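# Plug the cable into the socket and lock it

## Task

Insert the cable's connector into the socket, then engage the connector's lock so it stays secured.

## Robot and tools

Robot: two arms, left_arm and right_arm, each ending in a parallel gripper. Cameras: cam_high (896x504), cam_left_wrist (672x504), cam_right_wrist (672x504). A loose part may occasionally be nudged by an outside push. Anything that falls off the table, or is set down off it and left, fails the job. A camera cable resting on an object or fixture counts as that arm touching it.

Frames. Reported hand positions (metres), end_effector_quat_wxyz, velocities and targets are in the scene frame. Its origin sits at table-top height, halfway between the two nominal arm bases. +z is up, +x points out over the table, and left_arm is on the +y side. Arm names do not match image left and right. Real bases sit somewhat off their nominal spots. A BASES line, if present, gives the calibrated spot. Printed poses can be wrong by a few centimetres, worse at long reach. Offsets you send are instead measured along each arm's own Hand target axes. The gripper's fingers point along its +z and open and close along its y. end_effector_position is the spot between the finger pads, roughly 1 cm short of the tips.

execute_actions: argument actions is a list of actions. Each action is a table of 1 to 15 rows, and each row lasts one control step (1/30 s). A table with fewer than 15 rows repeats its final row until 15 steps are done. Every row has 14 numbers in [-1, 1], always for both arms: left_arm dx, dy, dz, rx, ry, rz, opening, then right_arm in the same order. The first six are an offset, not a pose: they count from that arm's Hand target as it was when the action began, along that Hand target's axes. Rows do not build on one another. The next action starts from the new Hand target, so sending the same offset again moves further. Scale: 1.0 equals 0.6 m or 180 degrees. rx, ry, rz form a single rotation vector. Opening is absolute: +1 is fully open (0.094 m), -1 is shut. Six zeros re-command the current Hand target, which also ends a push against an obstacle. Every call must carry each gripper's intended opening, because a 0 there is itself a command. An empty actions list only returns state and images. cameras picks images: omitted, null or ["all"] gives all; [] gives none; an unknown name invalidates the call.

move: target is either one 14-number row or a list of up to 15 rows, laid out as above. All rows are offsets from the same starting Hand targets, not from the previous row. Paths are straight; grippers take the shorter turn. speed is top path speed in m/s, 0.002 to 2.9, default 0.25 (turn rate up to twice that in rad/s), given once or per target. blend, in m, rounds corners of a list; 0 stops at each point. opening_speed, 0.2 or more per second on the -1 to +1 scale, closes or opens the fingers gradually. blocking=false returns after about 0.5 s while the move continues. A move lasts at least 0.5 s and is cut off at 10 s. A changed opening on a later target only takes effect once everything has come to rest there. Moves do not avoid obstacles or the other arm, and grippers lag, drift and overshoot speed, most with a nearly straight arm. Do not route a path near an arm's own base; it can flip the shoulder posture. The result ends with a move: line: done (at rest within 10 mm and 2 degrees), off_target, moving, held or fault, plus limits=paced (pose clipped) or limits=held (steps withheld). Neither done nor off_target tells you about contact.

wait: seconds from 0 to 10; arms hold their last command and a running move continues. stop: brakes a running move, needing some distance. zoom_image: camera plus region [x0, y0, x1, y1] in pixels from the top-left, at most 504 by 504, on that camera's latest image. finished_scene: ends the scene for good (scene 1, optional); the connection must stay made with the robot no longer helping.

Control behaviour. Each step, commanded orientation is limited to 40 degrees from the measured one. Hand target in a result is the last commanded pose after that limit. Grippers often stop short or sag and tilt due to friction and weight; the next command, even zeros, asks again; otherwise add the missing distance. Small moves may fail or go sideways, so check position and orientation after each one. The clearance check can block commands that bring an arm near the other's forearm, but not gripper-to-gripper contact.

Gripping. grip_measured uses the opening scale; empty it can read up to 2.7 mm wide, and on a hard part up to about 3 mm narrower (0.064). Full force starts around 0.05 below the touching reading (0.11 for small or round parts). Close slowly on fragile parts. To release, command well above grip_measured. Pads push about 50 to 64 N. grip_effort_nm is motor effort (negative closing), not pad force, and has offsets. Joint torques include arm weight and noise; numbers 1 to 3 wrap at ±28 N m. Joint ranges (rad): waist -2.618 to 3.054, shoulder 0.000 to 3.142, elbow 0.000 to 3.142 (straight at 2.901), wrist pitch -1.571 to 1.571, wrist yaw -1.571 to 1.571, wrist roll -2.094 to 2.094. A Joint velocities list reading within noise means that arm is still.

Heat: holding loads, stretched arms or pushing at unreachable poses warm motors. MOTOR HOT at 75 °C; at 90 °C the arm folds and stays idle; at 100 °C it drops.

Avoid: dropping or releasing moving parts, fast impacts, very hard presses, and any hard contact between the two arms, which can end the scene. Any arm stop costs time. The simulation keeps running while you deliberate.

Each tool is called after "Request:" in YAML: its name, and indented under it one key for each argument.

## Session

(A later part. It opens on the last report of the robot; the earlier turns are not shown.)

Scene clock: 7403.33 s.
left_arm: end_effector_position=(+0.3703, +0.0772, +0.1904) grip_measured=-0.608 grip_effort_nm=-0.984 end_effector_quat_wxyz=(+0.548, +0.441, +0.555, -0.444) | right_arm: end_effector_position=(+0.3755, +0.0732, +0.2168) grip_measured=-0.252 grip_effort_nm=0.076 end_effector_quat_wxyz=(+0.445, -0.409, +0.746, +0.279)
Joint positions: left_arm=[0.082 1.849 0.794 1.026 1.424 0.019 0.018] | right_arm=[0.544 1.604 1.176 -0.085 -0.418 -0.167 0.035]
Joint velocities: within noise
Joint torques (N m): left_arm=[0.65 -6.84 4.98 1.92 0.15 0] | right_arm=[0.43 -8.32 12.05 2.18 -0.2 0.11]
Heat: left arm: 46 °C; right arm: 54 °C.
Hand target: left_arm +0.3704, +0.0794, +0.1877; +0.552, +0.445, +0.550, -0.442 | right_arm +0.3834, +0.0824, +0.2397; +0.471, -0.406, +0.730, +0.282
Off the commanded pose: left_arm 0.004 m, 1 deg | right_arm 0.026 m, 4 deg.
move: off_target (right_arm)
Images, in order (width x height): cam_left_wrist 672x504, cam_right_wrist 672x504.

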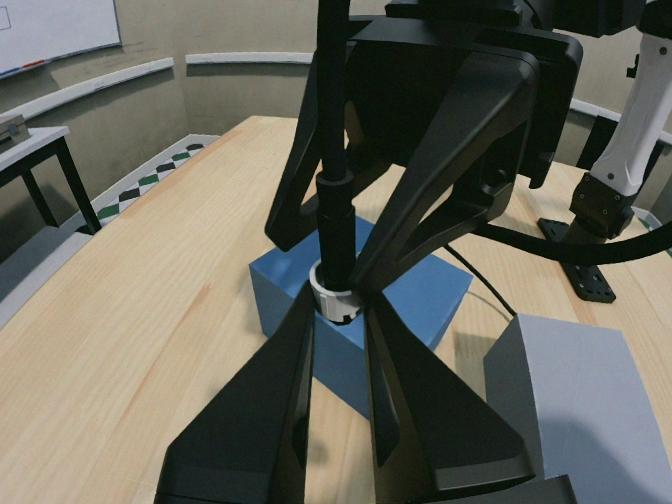

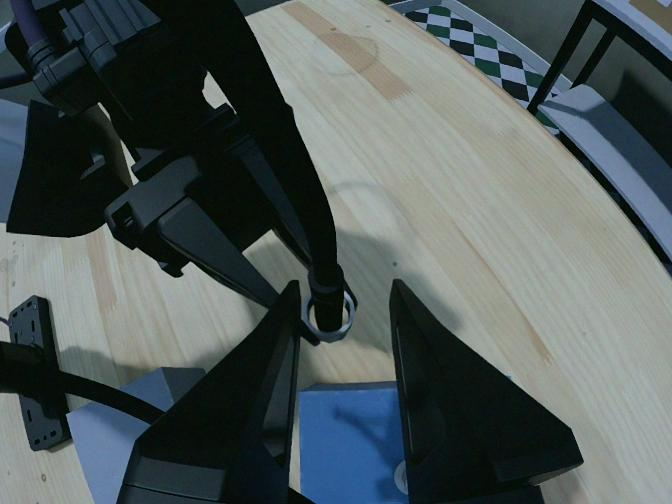

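Request:
move:
  target:
    - [0,0,0,0,0,0,-0.84,-0.0075,0.0118,-0.0030,0,0,0,-0.25]
  speed: 0.1
  cameras: ["cam_left_wrist", "cam_right_wrist"]

Request:
zoom_image:
  camera: "cam_left_wrist"
  region: [270, 180, 410, 320]

Scene clock: 7419.97 s.
left_arm: end_effector_position=(+0.3700, +0.0771, +0.1905) grip_measured=-0.608 grip_effort_nm=-0.994 end_effector_quat_wxyz=(+0.548, +0.442, +0.554, -0.445) | right_arm: end_effector_position=(+0.3730, +0.0788, +0.2199) grip_measured=-0.252 grip_effort_nm=0.081 end_effector_quat_wxyz=(+0.447, -0.409, +0.745, +0.278)
Joint positions: left_arm=[0.082 1.849 0.794 1.027 1.426 0.019 0.018] | right_arm=[0.562 1.604 1.184 -0.084 -0.401 -0.159 0.035]
Joint velocities: within noise
Joint torques (N m): left_arm=[0.62 -6.84 4.9 1.92 0.13 0.01] | right_arm=[0.44 -9.51 11.86 1.99 -0.15 0.11]
Heat: left arm: 46 °C; right arm: 54 °C.
Hand target: left_arm +0.3704, +0.0794, +0.1876; +0.552, +0.445, +0.550, -0.442 | right_arm +0.3776, +0.0860, +0.2449; +0.472, -0.406, +0.730, +0.282
Off the commanded pose: left_arm 0.004 m, 1 deg | right_arm 0.026 m, 3 deg.
move: off_target (right_arm)
Images, in order (width x height): cam_left_wrist 672x504, cam_right_wrist 672x504.

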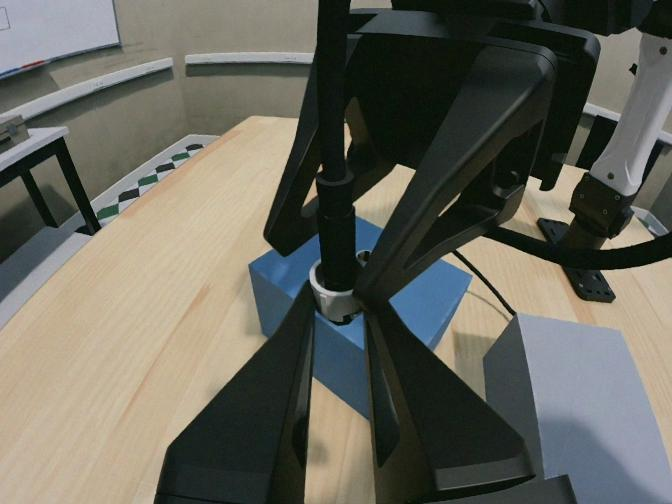

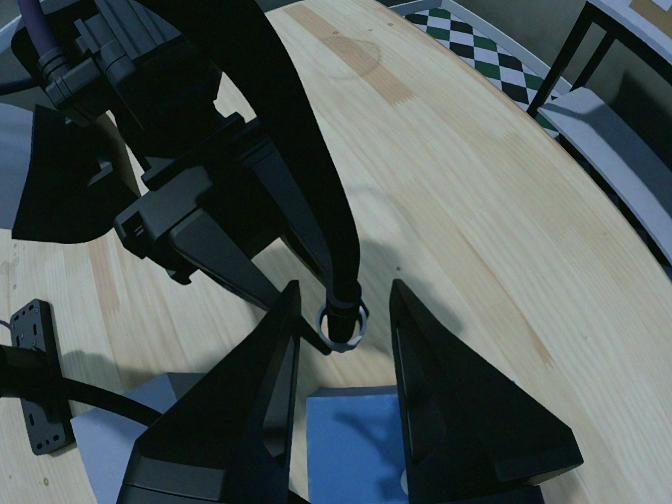

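Scaled by 3.600 from the camera's 672x504 image, which has a finer 960x720 frame.

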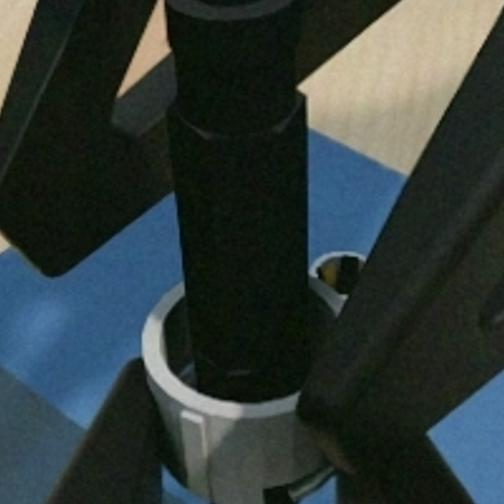

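Request:
move:
  target:
    - [0,0,0,0,0,0,-0.84,0,0,0,0,0,0,-0.92]
  speed: 0.1
  opening_speed: 0.35
  cameras: ["cam_left_wrist", "cam_right_wrist"]

Request:
zoom_image:
  camera: "cam_left_wrist"
  region: [270, 180, 410, 320]

Scene clock: 7437.57 s.
left_arm: end_effector_position=(+0.3700, +0.0771, +0.1905) grip_measured=-0.608 grip_effort_nm=-0.994 end_effector_quat_wxyz=(+0.548, +0.442, +0.554, -0.445) | right_arm: end_effector_position=(+0.3732, +0.0787, +0.2198) grip_measured=-0.802 grip_effort_nm=-1.043 end_effector_quat_wxyz=(+0.447, -0.409, +0.745, +0.278)
Joint positions: left_arm=[0.082 1.849 0.794 1.027 1.426 0.019 0.018] | right_arm=[0.562 1.604 1.184 -0.084 -0.4 -0.157 0.009]
Joint velocities: within noise
Joint torques (N m): left_arm=[0.62 -6.87 4.97 1.91 0.13 0] | right_arm=[0.47 -9.55 12 2.01 -0.18 0.16]
Heat: left arm: 46 °C; right arm: 53 °C.
Hand target: left_arm +0.3704, +0.0794, +0.1876; +0.552, +0.445, +0.550, -0.442 | right_arm +0.3776, +0.0860, +0.2449; +0.472, -0.406, +0.730, +0.282
Off the commanded pose: left_arm 0.004 m, 1 deg | right_arm 0.026 m, 3 deg.
move: off_target (right_arm)
Images, in order (width x height): cam_left_wrist 672x504, cam_right_wrist 672x504.

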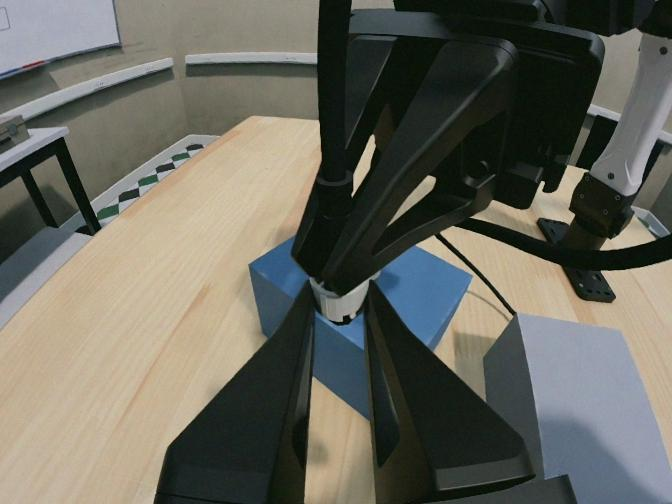

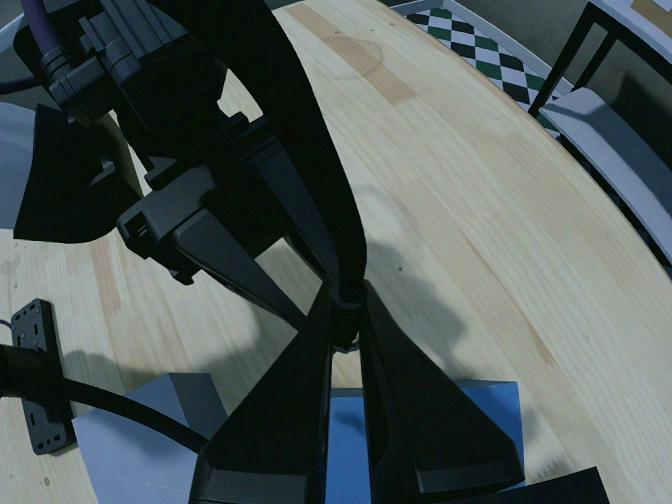

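Scaled by 3.600 from the camera's 672x504 image, which has a finer 960x720 frame.

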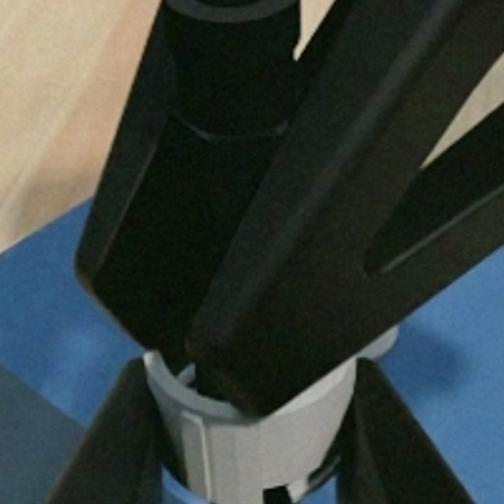

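Request:
move:
  target:
    - [0,0,0,0,0,0,-0.15,0.0010,0.0066,-0.0018,-0.2321,0.0072,-0.1,-0.92]
  speed: 0.15
  cameras: ["cam_left_wrist", "cam_right_wrist"]

Request:
zoom_image:
  camera: "cam_left_wrist"
  region: [270, 200, 410, 340]

Scene clock: 7459.17 s.
left_arm: end_effector_position=(+0.3700, +0.0771, +0.1910) grip_measured=-0.151 grip_effort_nm=0.120 end_effector_quat_wxyz=(+0.549, +0.443, +0.553, -0.443) | right_arm: end_effector_position=(+0.3685, +0.0872, +0.2320) grip_measured=-0.803 grip_effort_nm=-1.048 end_effector_quat_wxyz=(-0.309, +0.654, -0.529, -0.443)
Joint positions: left_arm=[0.082 1.849 0.794 1.033 1.426 0.019 0.04] | right_arm=[0.397 2.146 2.058 -1.147 -1.114 -1.127 0.009]
Joint velocities: within noise
Joint torques (N m): left_arm=[0.64 -6.75 4.94 1.89 0.11 -0.01] | right_arm=[-0.94 -12.31 10.66 0.65 -0.74 -0.09]
Heat: left arm: 46 °C; right arm: 53 °C.
Hand target: left_arm +0.3704, +0.0794, +0.1876; +0.552, +0.445, +0.550, -0.442 | right_arm +0.3736, +0.0870, +0.2449; -0.326, +0.657, -0.516, -0.443
Off the commanded pose: left_arm 0.004 m, 1 deg | right_arm 0.014 m, 3 deg.
move: off_target (right_arm)
Images, in order (width x height): cam_left_wrist 672x504, cam_right_wrist 672x504.

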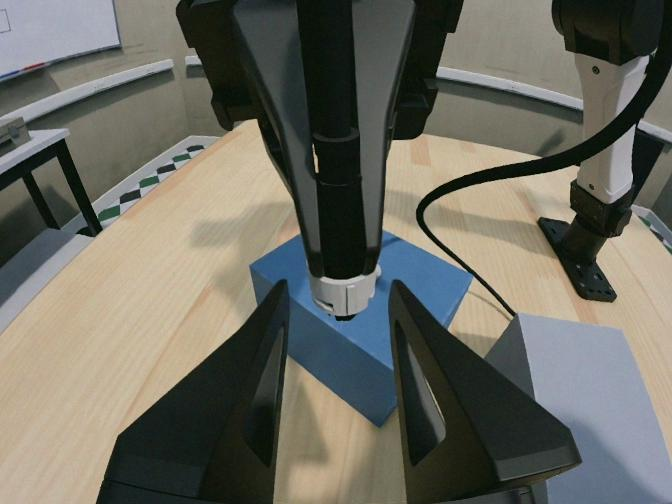

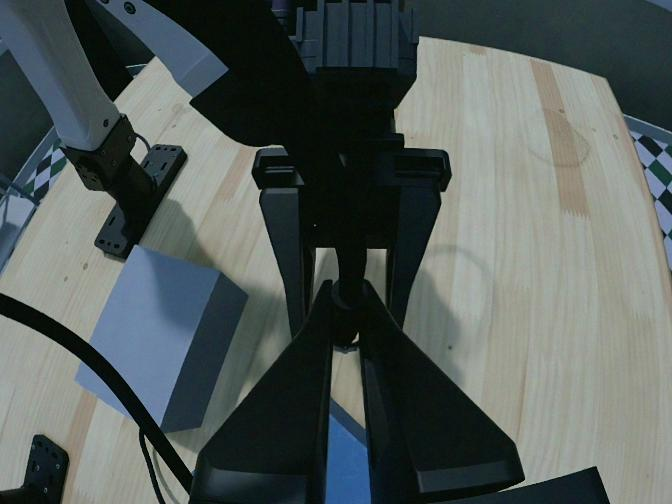

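Scaled by 3.600 from the camera's 672x504 image, which has a finer 960x720 frame.

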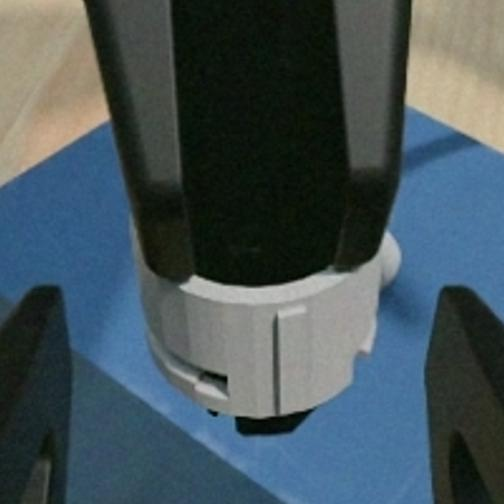

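Request:
zoom_image:
  camera: "cam_left_wrist"
  region: [300, 264, 384, 327]

Scaled by 6.000 from the camera's 672x504 image, which has a finer 960x720 frame.

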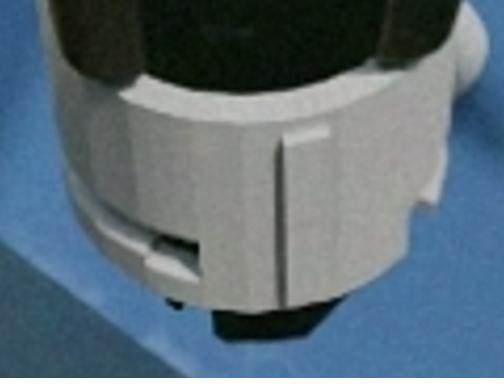

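Request:
move:
  target:
    - [0,0,0,0,0,0,-0.15,0.0227,0.0018,0.0001,0,0,0,-0.92]
  speed: 0.12
  cameras: ["cam_left_wrist"]

Request:
zoom_image:
  camera: "cam_left_wrist"
  region: [285, 250, 395, 332]

Scene clock: 7507.33 s.
left_arm: end_effector_position=(+0.3700, +0.0771, +0.1912) grip_measured=-0.151 grip_effort_nm=0.120 end_effector_quat_wxyz=(+0.550, +0.443, +0.552, -0.443) | right_arm: end_effector_position=(+0.3722, +0.0828, +0.2324) grip_measured=-0.803 grip_effort_nm=-1.043 end_effector_quat_wxyz=(-0.318, +0.658, -0.523, -0.438)
Joint positions: left_arm=[0.082 1.849 0.794 1.034 1.426 0.019 0.04] | right_arm=[0.385 2.146 2.058 -1.149 -1.118 -1.158 0.009]
Joint velocities: within noise
Joint torques (N m): left_arm=[0.54 -6.75 4.96 1.89 0.12 -0.03] | right_arm=[-0.85 -12.97 5.24 0.88 -0.79 -0.11]
Heat: left arm: 45 °C; right arm: 60 °C.
Hand target: left_arm +0.3704, +0.0794, +0.1876; +0.552, +0.445, +0.550, -0.442 | right_arm +0.3734, +0.0815, +0.2323; -0.326, +0.657, -0.516, -0.443
Off the commanded pose: left_arm 0.004 m, 0 deg | right_arm 0.002 m, 1 deg.
move: done
Images, in order (width x height): cam_left_wrist 672x504.

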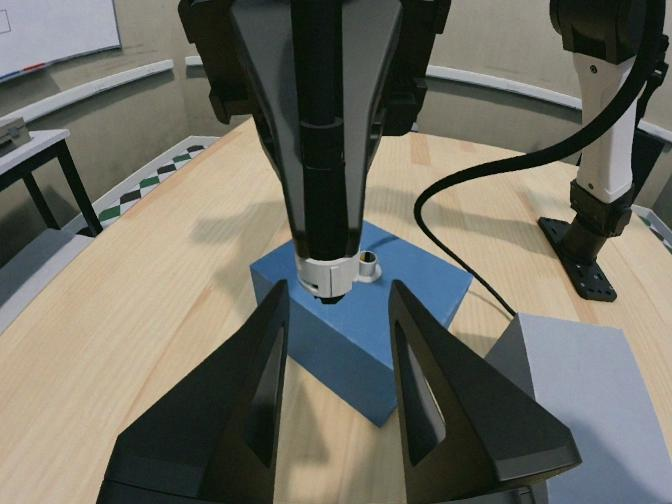

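Scaled by 4.582 from the camera's 672x504 image, which has a finer 960x720 frame.

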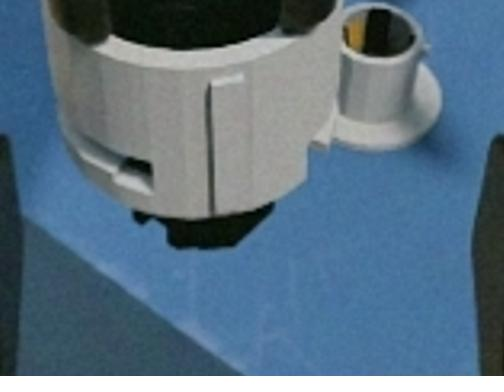

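Request:
zoom_image:
  camera: "cam_left_wrist"
  region: [306, 284, 354, 312]

Scaled by 10.500 from the camera's 672x504 image, which has a finer 960x720 frame.

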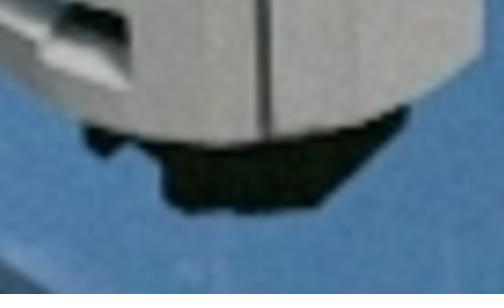

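Request:
move:
  target:
    - [0,0,0,0,0,0,-0.15,0.0304,0.0046,0.0184,0,0,0,-0.92]
  speed: 0.12
  cameras: ["cam_left_wrist"]

Request:
zoom_image:
  camera: "cam_left_wrist"
  region: [285, 250, 395, 332]

Scene clock: 7545.97 s.
left_arm: end_effector_position=(+0.3700, +0.0771, +0.1913) grip_measured=-0.151 grip_effort_nm=0.110 end_effector_quat_wxyz=(+0.550, +0.444, +0.552, -0.443) | right_arm: end_effector_position=(+0.3718, +0.0828, +0.1987) grip_measured=-0.803 grip_effort_nm=-1.043 end_effector_quat_wxyz=(-0.310, +0.655, -0.527, -0.443)
Joint positions: left_arm=[0.082 1.849 0.794 1.035 1.426 0.019 0.04] | right_arm=[0.385 2.146 1.926 -1.039 -1.12 -1.16 0.009]
Joint velocities: within noise
Joint torques (N m): left_arm=[0.64 -6.8 4.92 1.87 0.11 -0.02] | right_arm=[-0.18 -15.69 5.79 0.89 -0.71 0.08]
Heat: left arm: 45 °C; right arm: 62 °C.
Hand target: left_arm +0.3704, +0.0794, +0.1876; +0.552, +0.445, +0.550, -0.442 | right_arm +0.3694, +0.0835, +0.2114; -0.326, +0.657, -0.516, -0.443
Off the commanded pose: left_arm 0.004 m, 0 deg | right_arm 0.013 m, 2 deg.
move: off_target (right_arm)
Images, in order (width x height): cam_left_wrist 672x504.

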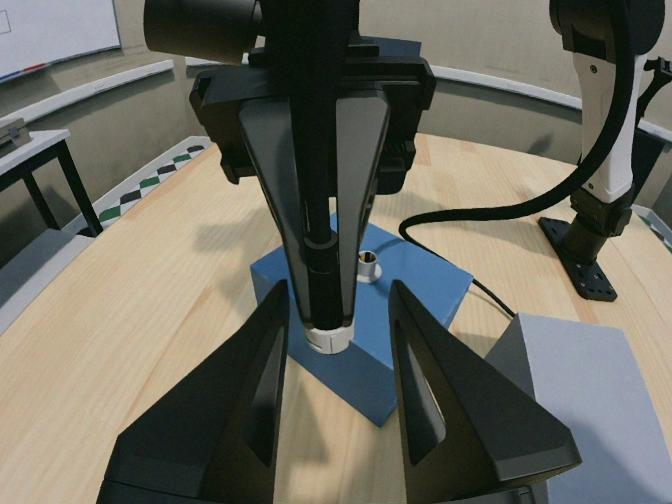

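Scaled by 4.582 from the camera's 672x504 image, which has a finer 960x720 frame.

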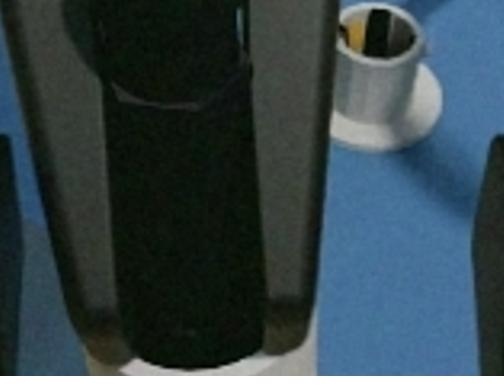

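Request:
move:
  target:
    - [0.0367,0.0065,0.0055,0,0,0,-0.15,0,0,0,0,0,0,-0.92]
  speed: 0.12
  cameras: ["cam_left_wrist"]

Request:
zoom_image:
  camera: "cam_left_wrist"
  region: [285, 250, 395, 332]

Scene clock: 7559.13 s.
left_arm: end_effector_position=(+0.3750, +0.0774, +0.1704) grip_measured=-0.151 grip_effort_nm=0.110 end_effector_quat_wxyz=(+0.552, +0.446, +0.550, -0.440) | right_arm: end_effector_position=(+0.3721, +0.0829, +0.1986) grip_measured=-0.803 grip_effort_nm=-1.048 end_effector_quat_wxyz=(-0.311, +0.656, -0.527, -0.443)
Joint positions: left_arm=[0.082 1.931 0.794 1.113 1.426 0.031 0.04] | right_arm=[0.385 2.146 1.926 -1.037 -1.12 -1.16 0.009]
Joint velocities: within noise
Joint torques (N m): left_arm=[-0.09 -6.94 4.48 1.91 0.04 -0.1] | right_arm=[-0.18 -15.79 5.56 0.87 -0.72 0.11]
Heat: left arm: 45 °C; right arm: 65 °C.
Hand target: left_arm +0.3750, +0.0771, +0.1656; +0.552, +0.445, +0.550, -0.442 | right_arm +0.3694, +0.0835, +0.2113; -0.326, +0.657, -0.516, -0.443
Off the commanded pose: left_arm 0.005 m, 0 deg | right_arm 0.013 m, 2 deg.
move: off_target (right_arm)
Images, in order (width x height): cam_left_wrist 672x504.

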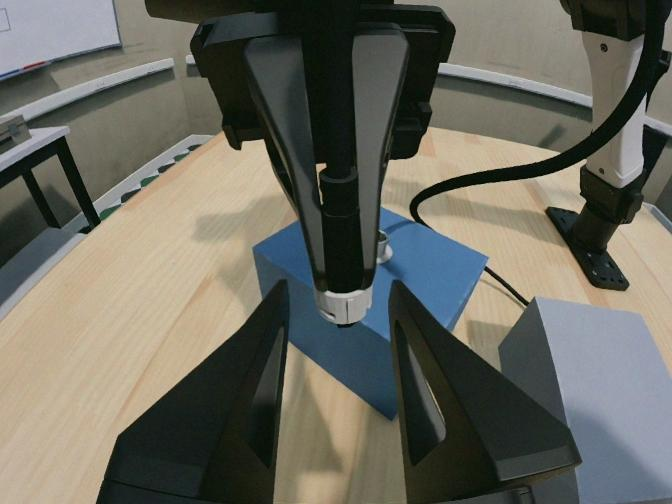

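Scaled by 4.582 from the camera's 672x504 image, which has a finer 960x720 frame.

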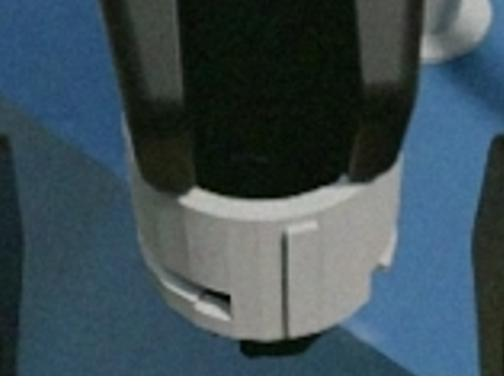

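Request:
move:
  target:
    - [0,0,0,0,0,0,-0.84,0,0,0,0,0,0,-0.92]
  speed: 0.12
  opening_speed: 0.6
  cameras: ["cam_left_wrist"]

Request:
zoom_image:
  camera: "cam_left_wrist"
  region: [300, 270, 380, 330]

Scene clock: 7569.53 s.
left_arm: end_effector_position=(+0.3749, +0.0774, +0.1711) grip_measured=-0.609 grip_effort_nm=-0.989 end_effector_quat_wxyz=(+0.552, +0.446, +0.550, -0.441) | right_arm: end_effector_position=(+0.3725, +0.0831, +0.1988) grip_measured=-0.803 grip_effort_nm=-1.043 end_effector_quat_wxyz=(-0.312, +0.656, -0.526, -0.442)
Joint positions: left_arm=[0.082 1.931 0.794 1.12 1.427 0.024 0.018] | right_arm=[0.385 2.146 1.926 -1.033 -1.12 -1.16 0.009]
Joint velocities: within noise
Joint torques (N m): left_arm=[-0.18 -6.71 4.41 1.9 0.03 -0.07] | right_arm=[-0.12 -15.95 5.68 0.84 -0.73 0.11]
Heat: left arm: 45 °C; right arm: 67 °C.
Hand target: left_arm +0.3750, +0.0771, +0.1657; +0.552, +0.445, +0.550, -0.442 | right_arm +0.3694, +0.0835, +0.2113; -0.326, +0.657, -0.516, -0.443
Off the commanded pose: left_arm 0.005 m, 0 deg | right_arm 0.013 m, 2 deg.
move: off_target (right_arm)
Images, in order (width x height): cam_left_wrist 672x504.

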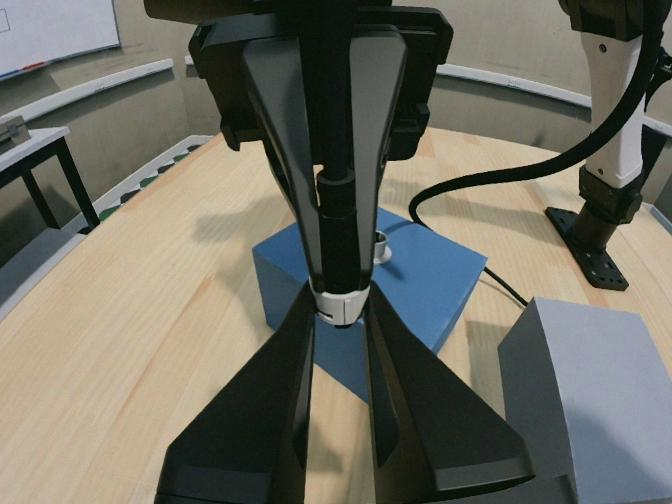

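Scaled by 6.300 from the camera's 672x504 image, which has a finer 960x720 frame.

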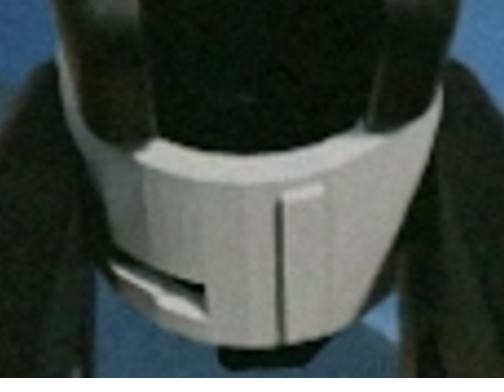

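Request:
move:
  target:
    - [0,0,0,0,0,0,-0.84,0,0,0,-0.0255,0.0008,-0.0110,-0.92]
  speed: 0.12
  cameras: ["cam_left_wrist"]

Request:
zoom_image:
  camera: "cam_left_wrist"
  region: [300, 270, 380, 330]

Scene clock: 7577.03 s.
left_arm: end_effector_position=(+0.3736, +0.0772, +0.1719) grip_measured=-0.609 grip_effort_nm=-0.999 end_effector_quat_wxyz=(+0.552, +0.450, +0.546, -0.441) | right_arm: end_effector_position=(+0.3698, +0.0820, +0.1994) grip_measured=-0.806 grip_effort_nm=-1.048 end_effector_quat_wxyz=(-0.298, +0.678, -0.499, -0.450)
Joint positions: left_arm=[0.082 1.931 0.794 1.128 1.434 0.024 0.018] | right_arm=[0.383 2.24 2.094 -1.259 -1.133 -1.34 0.009]
Joint velocities: within noise
Joint torques (N m): left_arm=[-0.14 -6.65 4.38 1.86 -0.05 -0.09] | right_arm=[-0.23 -12.83 10.18 0.09 -0.81 -0.15]
Heat: left arm: 46 °C; right arm: 67 °C.
Hand target: left_arm +0.3750, +0.0771, +0.1656; +0.552, +0.445, +0.550, -0.442 | right_arm +0.3694, +0.0835, +0.2113; -0.306, +0.679, -0.487, -0.457
Off the commanded pose: left_arm 0.006 m, 1 deg | right_arm 0.012 m, 2 deg.
move: off_target (right_arm)
Images, in order (width x height): cam_left_wrist 672x504.

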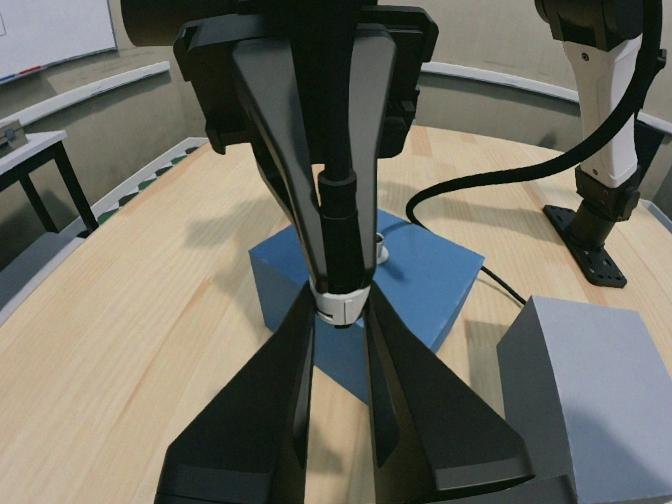

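Scaled by 6.300 from the camera's 672x504 image, which has a finer 960x720 frame.

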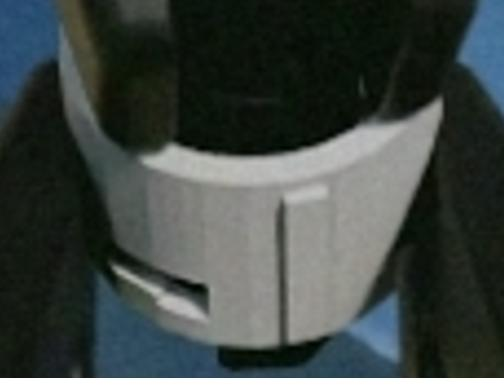

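Request:
move:
  target:
    - [0,0,0,0,0,0,-0.84,0,0,0,0,0,0,-0.25]
    - [0,0,0,0,0,0,-0.84,0,0,-0.1,0,0,0,-0.25]
    - [0,0,0,0,0,0,-0.84,0.0308,0.3167,-0.2952,0.2577,-0.0083,0.1112,-0.25]
  speed: [0.12,0.12,0.25]
  blend: [0,0.02,0]
  opening_speed: 0.8
  cameras: ["cam_left_wrist", "cam_right_wrist"]

Request:
zoom_image:
  camera: "cam_left_wrist"
  region: [270, 180, 410, 340]

Scene clock: 7602.00 s.
left_arm: end_effector_position=(+0.3735, +0.0771, +0.1720) grip_measured=-0.609 grip_effort_nm=-0.989 end_effector_quat_wxyz=(+0.552, +0.450, +0.546, -0.442) | right_arm: end_effector_position=(+0.2502, -0.1384, +0.2744) grip_measured=-0.252 grip_effort_nm=0.081 end_effector_quat_wxyz=(+0.477, -0.415, +0.723, +0.280)
Joint positions: left_arm=[0.082 1.931 0.794 1.129 1.435 0.022 0.018] | right_arm=[-0.209 0.954 0.993 -0.921 -1.042 -0.799 0.035]
Joint velocities: within noise
Joint torques (N m): left_arm=[-0.14 -6.6 4.34 1.85 -0.05 -0.08] | right_arm=[-0.91 -2.36 5.79 1.14 -0.46 0.14]
Heat: left arm: 46 °C; right arm: 64 °C.
Hand target: left_arm +0.3750, +0.0771, +0.1657; +0.552, +0.445, +0.550, -0.442 | right_arm +0.2499, -0.1404, +0.2700; +0.472, -0.406, +0.730, +0.282
Off the commanded pose: left_arm 0.007 m, 1 deg | right_arm 0.005 m, 1 deg.
move: done
Images, in order (width x height): cam_left_wrist 672x504, cam_right_wrist 672x504.

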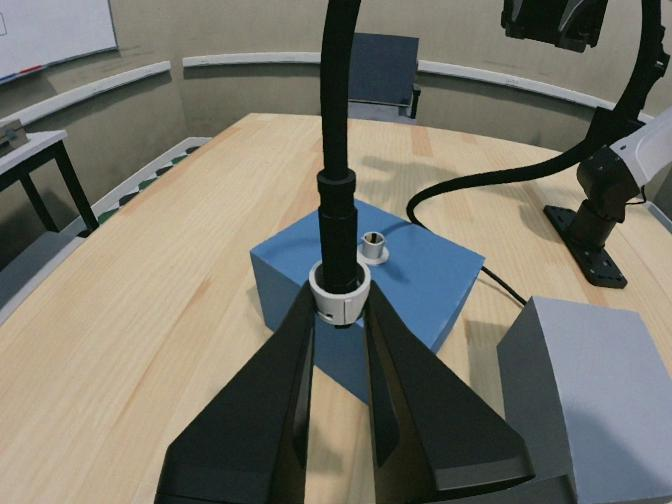

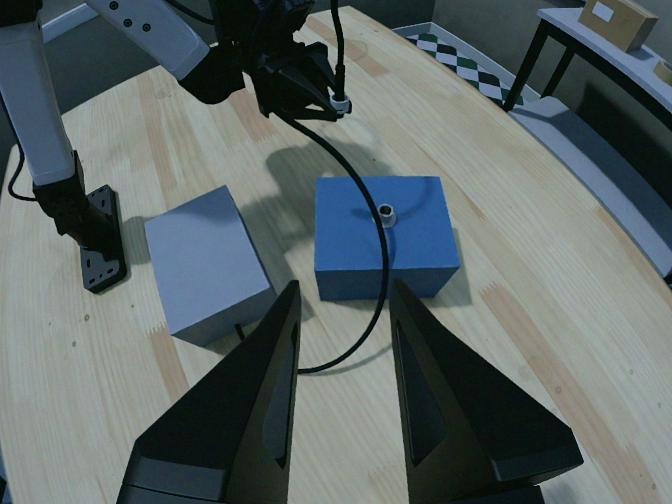

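Scaled by 3.150 from the camera's 672x504 image, which has a finer 960x720 frame.

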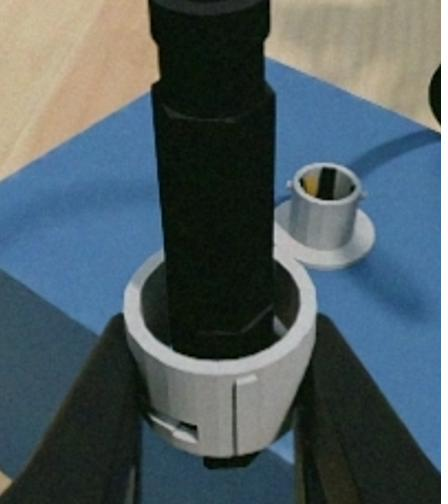

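Request:
move:
  target:
    - [0,0,0,0,0,0,-0.84,-0.1078,-0.0055,0.3490,0,0,0,-0.25]
  speed: 0.2
  cameras: ["cam_left_wrist", "cam_right_wrist"]

Scene clock: 7623.27 s.
left_arm: end_effector_position=(+0.3735, +0.0771, +0.1720) grip_measured=-0.609 grip_effort_nm=-0.989 end_effector_quat_wxyz=(+0.552, +0.450, +0.546, -0.442) | right_arm: end_effector_position=(+0.3543, +0.0380, +0.2240) grip_measured=-0.252 grip_effort_nm=0.076 end_effector_quat_wxyz=(+0.445, -0.408, +0.746, +0.281)
Joint positions: left_arm=[0.082 1.931 0.794 1.129 1.435 0.022 0.018] | right_arm=[0.484 1.461 1.068 -0.132 -0.473 -0.196 0.035]
Joint velocities: within noise
Joint torques (N m): left_arm=[-0.17 -6.68 4.4 1.84 -0.05 -0.08] | right_arm=[0.25 -6.83 12.08 2.12 -0.19 0.08]
Heat: left arm: 46 °C; right arm: 54 °C.
Hand target: left_arm +0.3750, +0.0771, +0.1657; +0.552, +0.445, +0.550, -0.442 | right_arm +0.3635, +0.0456, +0.2464; +0.472, -0.406, +0.730, +0.283
Off the commanded pose: left_arm 0.007 m, 1 deg | right_arm 0.025 m, 4 deg.
move: off_target (right_arm)
Images, in order (width x height): cam_left_wrist 672x504, cam_right_wrist 672x504.

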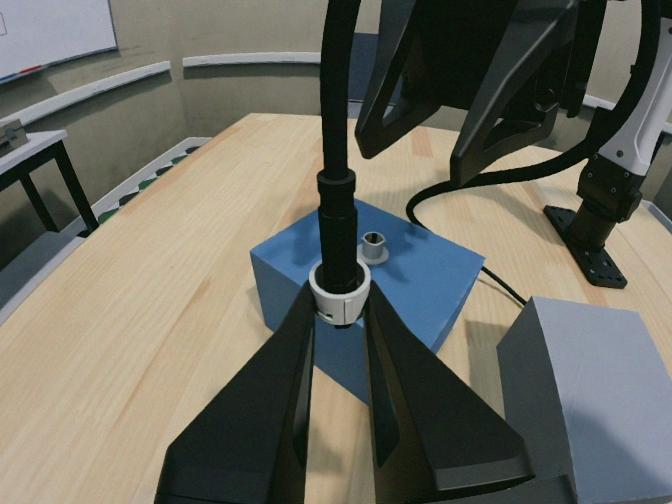

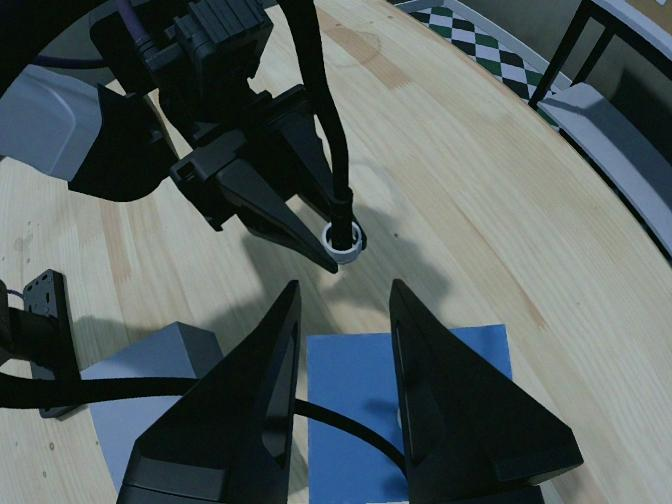

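Request:
move:
  target:
    - [0,0,0,0,0,0,-0.84,0.0054,-0.0002,0.0845,0,0,0,-0.25]
  speed: 0.12
  cameras: ["cam_left_wrist", "cam_right_wrist"]

Request:
zoom_image:
  camera: "cam_left_wrist"
  region: [270, 180, 410, 340]

Scene clock: 7636.53 s.
left_arm: end_effector_position=(+0.3746, +0.0779, +0.1700) grip_measured=-0.609 grip_effort_nm=-0.994 end_effector_quat_wxyz=(+0.551, +0.447, +0.549, -0.442) | right_arm: end_effector_position=(+0.3774, +0.0754, +0.2012) grip_measured=-0.252 grip_effort_nm=0.071 end_effector_quat_wxyz=(+0.445, -0.409, +0.746, +0.279)
Joint positions: left_arm=[0.084 1.937 0.793 1.129 1.431 0.022 0.018] | right_arm=[0.546 1.627 1.136 -0.02 -0.416 -0.165 0.035]
Joint velocities: within noise
Joint torques (N m): left_arm=[-0.28 -7.12 4.38 1.86 -0.01 -0.1] | right_arm=[0.42 -8.4 12 2.13 -0.19 0.17]
Heat: left arm: 46 °C; right arm: 53 °C.
Hand target: left_arm +0.3749, +0.0771, +0.1656; +0.552, +0.445, +0.550, -0.442 | right_arm +0.3861, +0.0849, +0.2233; +0.472, -0.406, +0.730, +0.283
Off the commanded pose: left_arm 0.004 m, 0 deg | right_arm 0.026 m, 4 deg.
move: off_target (right_arm)
Images, in order (width x height): cam_left_wrist 672x504, cam_right_wrist 672x504.

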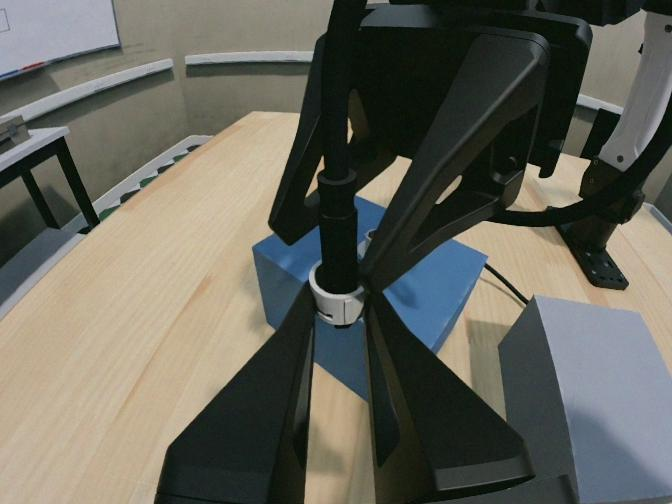

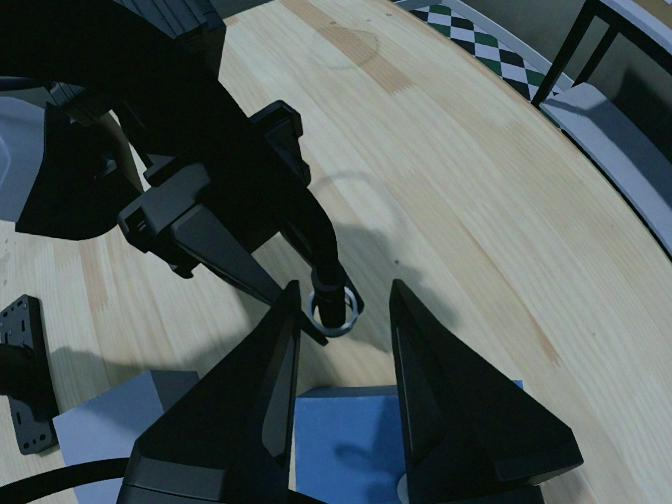

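Scaled by 3.150 from the camera's 672x504 image, which has a finer 960x720 frame.

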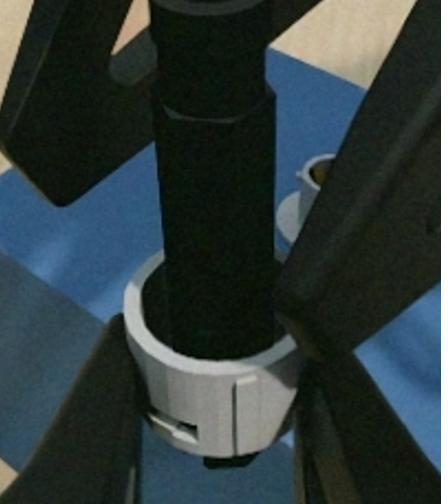

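Request:
move:
  target:
    - [0,0,0,0,0,0,-0.84,-0.0100,0.0097,-0.0035,0,0,0,-0.25]
  speed: 0.1
  cameras: ["cam_left_wrist", "cam_right_wrist"]

Request:
zoom_image:
  camera: "cam_left_wrist"
  region: [270, 180, 410, 340]

Scene clock: 7648.63 s.
left_arm: end_effector_position=(+0.3746, +0.0779, +0.1700) grip_measured=-0.609 grip_effort_nm=-0.994 end_effector_quat_wxyz=(+0.551, +0.447, +0.549, -0.442) | right_arm: end_effector_position=(+0.3764, +0.0811, +0.2073) grip_measured=-0.252 grip_effort_nm=0.071 end_effector_quat_wxyz=(+0.451, -0.409, +0.743, +0.279)
Joint positions: left_arm=[0.084 1.937 0.793 1.129 1.431 0.022 0.018] | right_arm=[0.561 1.627 1.15 -0.019 -0.403 -0.157 0.035]
Joint velocities: within noise
Joint torques (N m): left_arm=[-0.27 -7.12 4.37 1.88 0.01 -0.09] | right_arm=[0.47 -9.44 11.9 1.91 -0.22 0.1]
Heat: left arm: 46 °C; right arm: 53 °C.
Hand target: left_arm +0.3749, +0.0771, +0.1656; +0.552, +0.445, +0.550, -0.442 | right_arm +0.3815, +0.0882, +0.2299; +0.472, -0.406, +0.730, +0.283
Off the commanded pose: left_arm 0.004 m, 0 deg | right_arm 0.024 m, 3 deg.
move: off_target (right_arm)
Images, in order (width x height): cam_left_wrist 672x504, cam_right_wrist 672x504.

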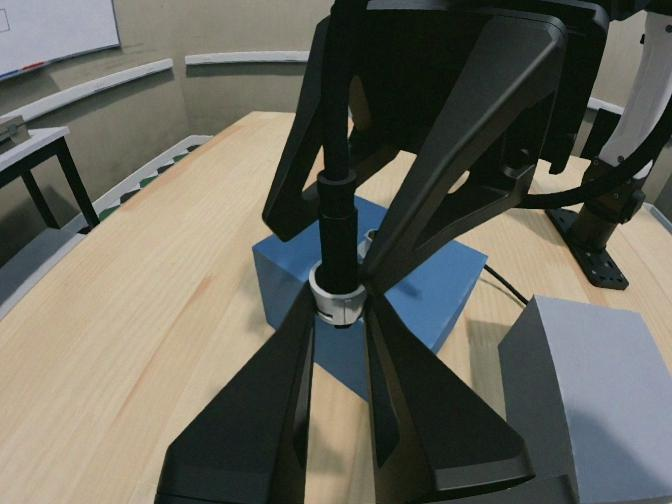

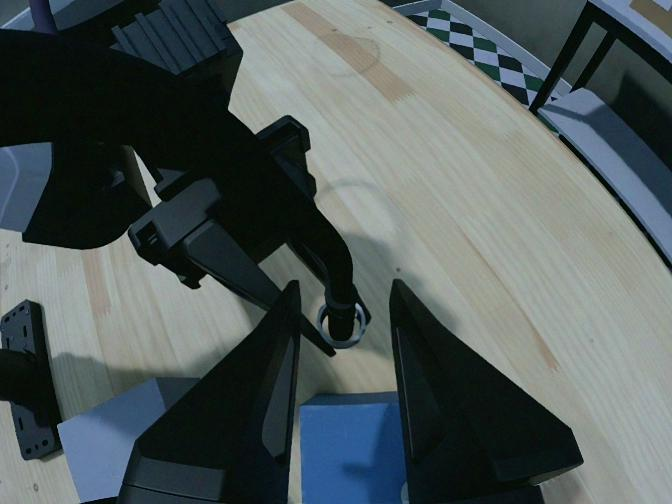

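Scaled by 3.150 from the camera's 672x504 image, which has a finer 960x720 frame.

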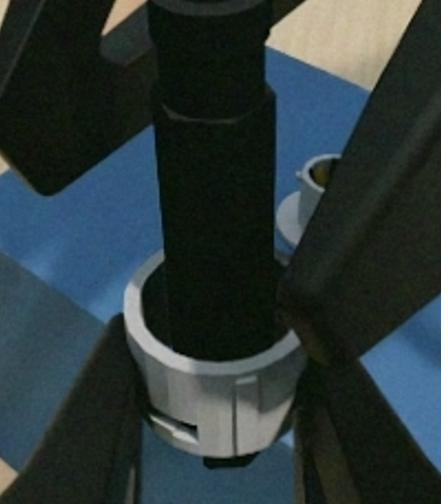

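Request:
move:
  target: [0,0,0,0,0,0,-0.84,0,0,0,0,0,0,-0.92]
  opening_speed: 0.35
  speed: 0.05

Scene clock: 7681.17 s.
left_arm: end_effector_position=(+0.3746, +0.0779, +0.1700) grip_measured=-0.609 grip_effort_nm=-0.984 end_effector_quat_wxyz=(+0.551, +0.446, +0.550, -0.442) | right_arm: end_effector_position=(+0.3768, +0.0808, +0.2073) grip_measured=-0.815 grip_effort_nm=-1.043 end_effector_quat_wxyz=(+0.451, -0.408, +0.743, +0.278)
Joint positions: left_arm=[0.084 1.937 0.793 1.129 1.431 0.02 0.018] | right_arm=[0.561 1.627 1.15 -0.019 -0.4 -0.157 0.009]
Joint velocities: within noise
Joint torques (N m): left_arm=[-0.32 -7.15 4.38 1.88 0 -0.07] | right_arm=[0.34 -9.37 11.88 1.92 -0.2 0.12]
Heat: left arm: 46 °C; right arm: 52 °C.
Hand target: left_arm +0.3750, +0.0771, +0.1656; +0.552, +0.445, +0.550, -0.442 | right_arm +0.3815, +0.0882, +0.2299; +0.472, -0.406, +0.730, +0.283
Off the commanded pose: left_arm 0.004 m, 0 deg | right_arm 0.024 m, 3 deg.
move: off_target (right_arm)

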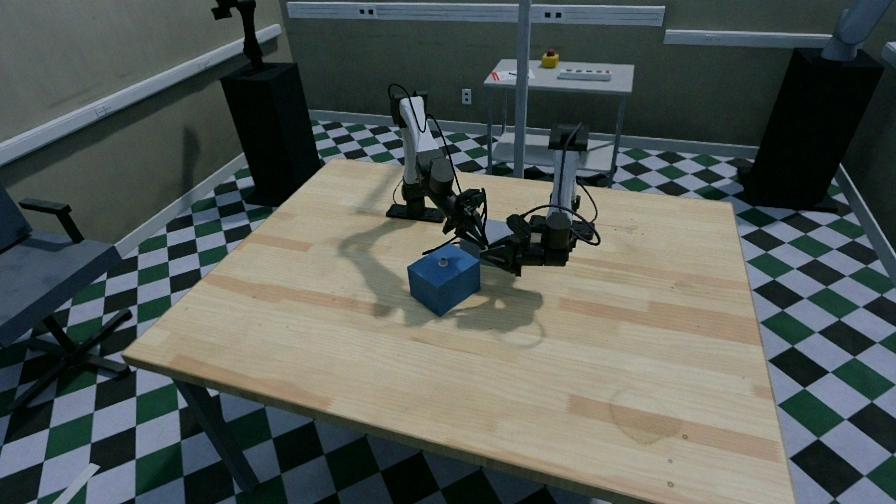

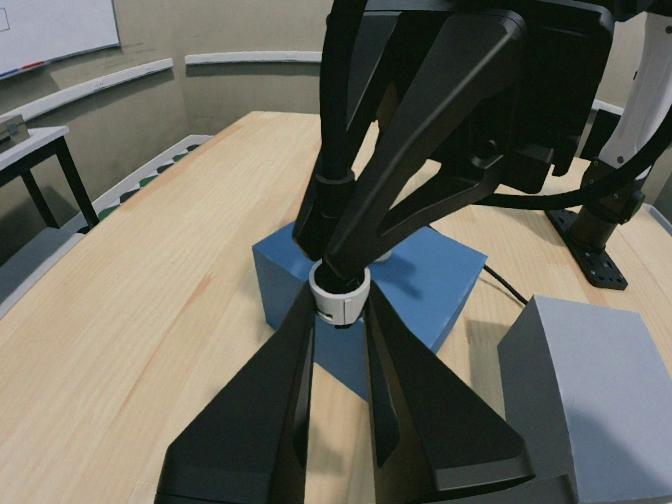

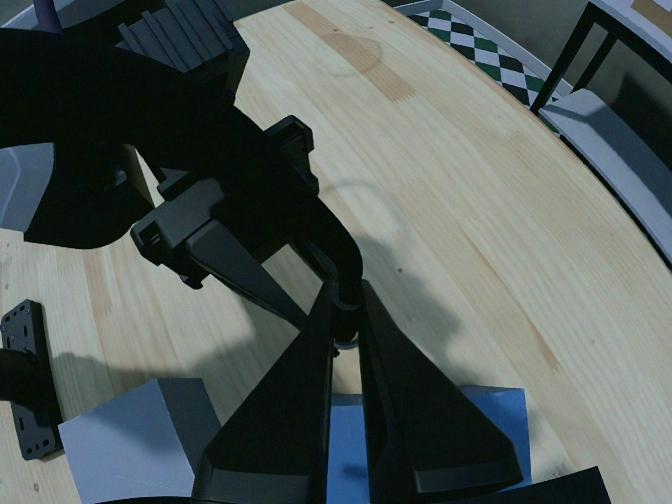

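Request:
zoom_image:
  camera: "cam_left_wrist"
  region: [250, 200, 430, 360]

Request:
zoom_image:
  camera: "cam_right_wrist"
  region: [260, 240, 430, 400]

Scaled by 2.800 from the camera's 672x504 image, which has a finer 960x720 frame.

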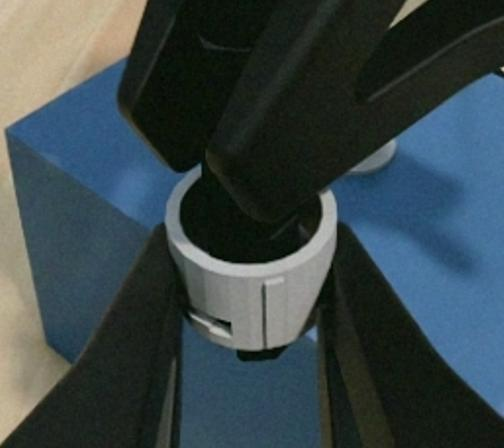

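Scaled by 2.965 from the camera's 672x504 image, which has a finer 960x720 frame.

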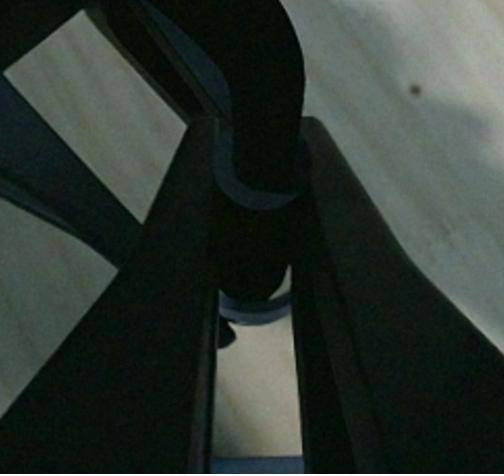

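Request:
move:
  target: [0,0,0,0,0,0,-0.15,0,0,0,0,0,0,-0.92]
  opening_speed: 0.5
  speed: 0.05
  cameras: ["cam_left_wrist"]

Scene clock: 7695.50 s.
left_arm: end_effector_position=(+0.3746, +0.0779, +0.1700) grip_measured=-0.151 grip_effort_nm=0.120 end_effector_quat_wxyz=(+0.551, +0.446, +0.550, -0.442) | right_arm: end_effector_position=(+0.3765, +0.0806, +0.2065) grip_measured=-0.816 grip_effort_nm=-1.043 end_effector_quat_wxyz=(+0.449, -0.408, +0.744, +0.278)
Joint positions: left_arm=[0.084 1.937 0.793 1.129 1.431 0.019 0.04] | right_arm=[0.561 1.627 1.15 -0.022 -0.4 -0.157 0.009]
Joint velocities: within noise
Joint torques (N m): left_arm=[-0.31 -7.09 4.4 1.87 -0.01 -0.07] | right_arm=[0.53 -9.47 11.88 1.99 -0.2 0.12]
Heat: left arm: 46 °C; right arm: 52 °C.
Hand target: left_arm +0.3750, +0.0771, +0.1656; +0.552, +0.445, +0.550, -0.442 | right_arm +0.3815, +0.0882, +0.2299; +0.472, -0.406, +0.730, +0.283
Off the commanded pose: left_arm 0.004 m, 0 deg | right_arm 0.025 m, 3 deg.
move: off_target (right_arm)
Images, in order (width x height): cam_left_wrist 672x504.

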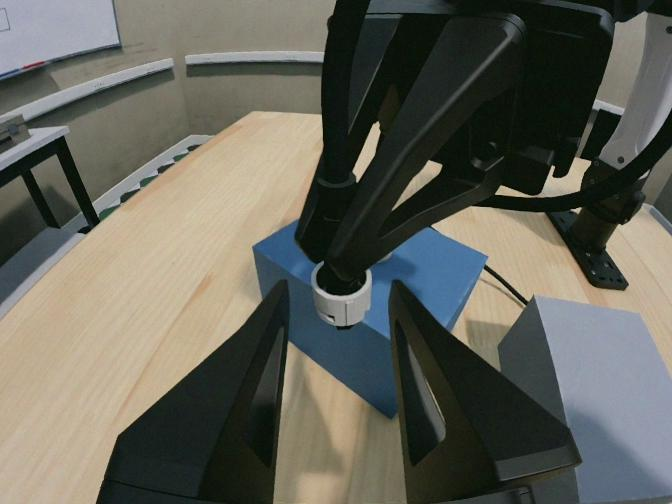

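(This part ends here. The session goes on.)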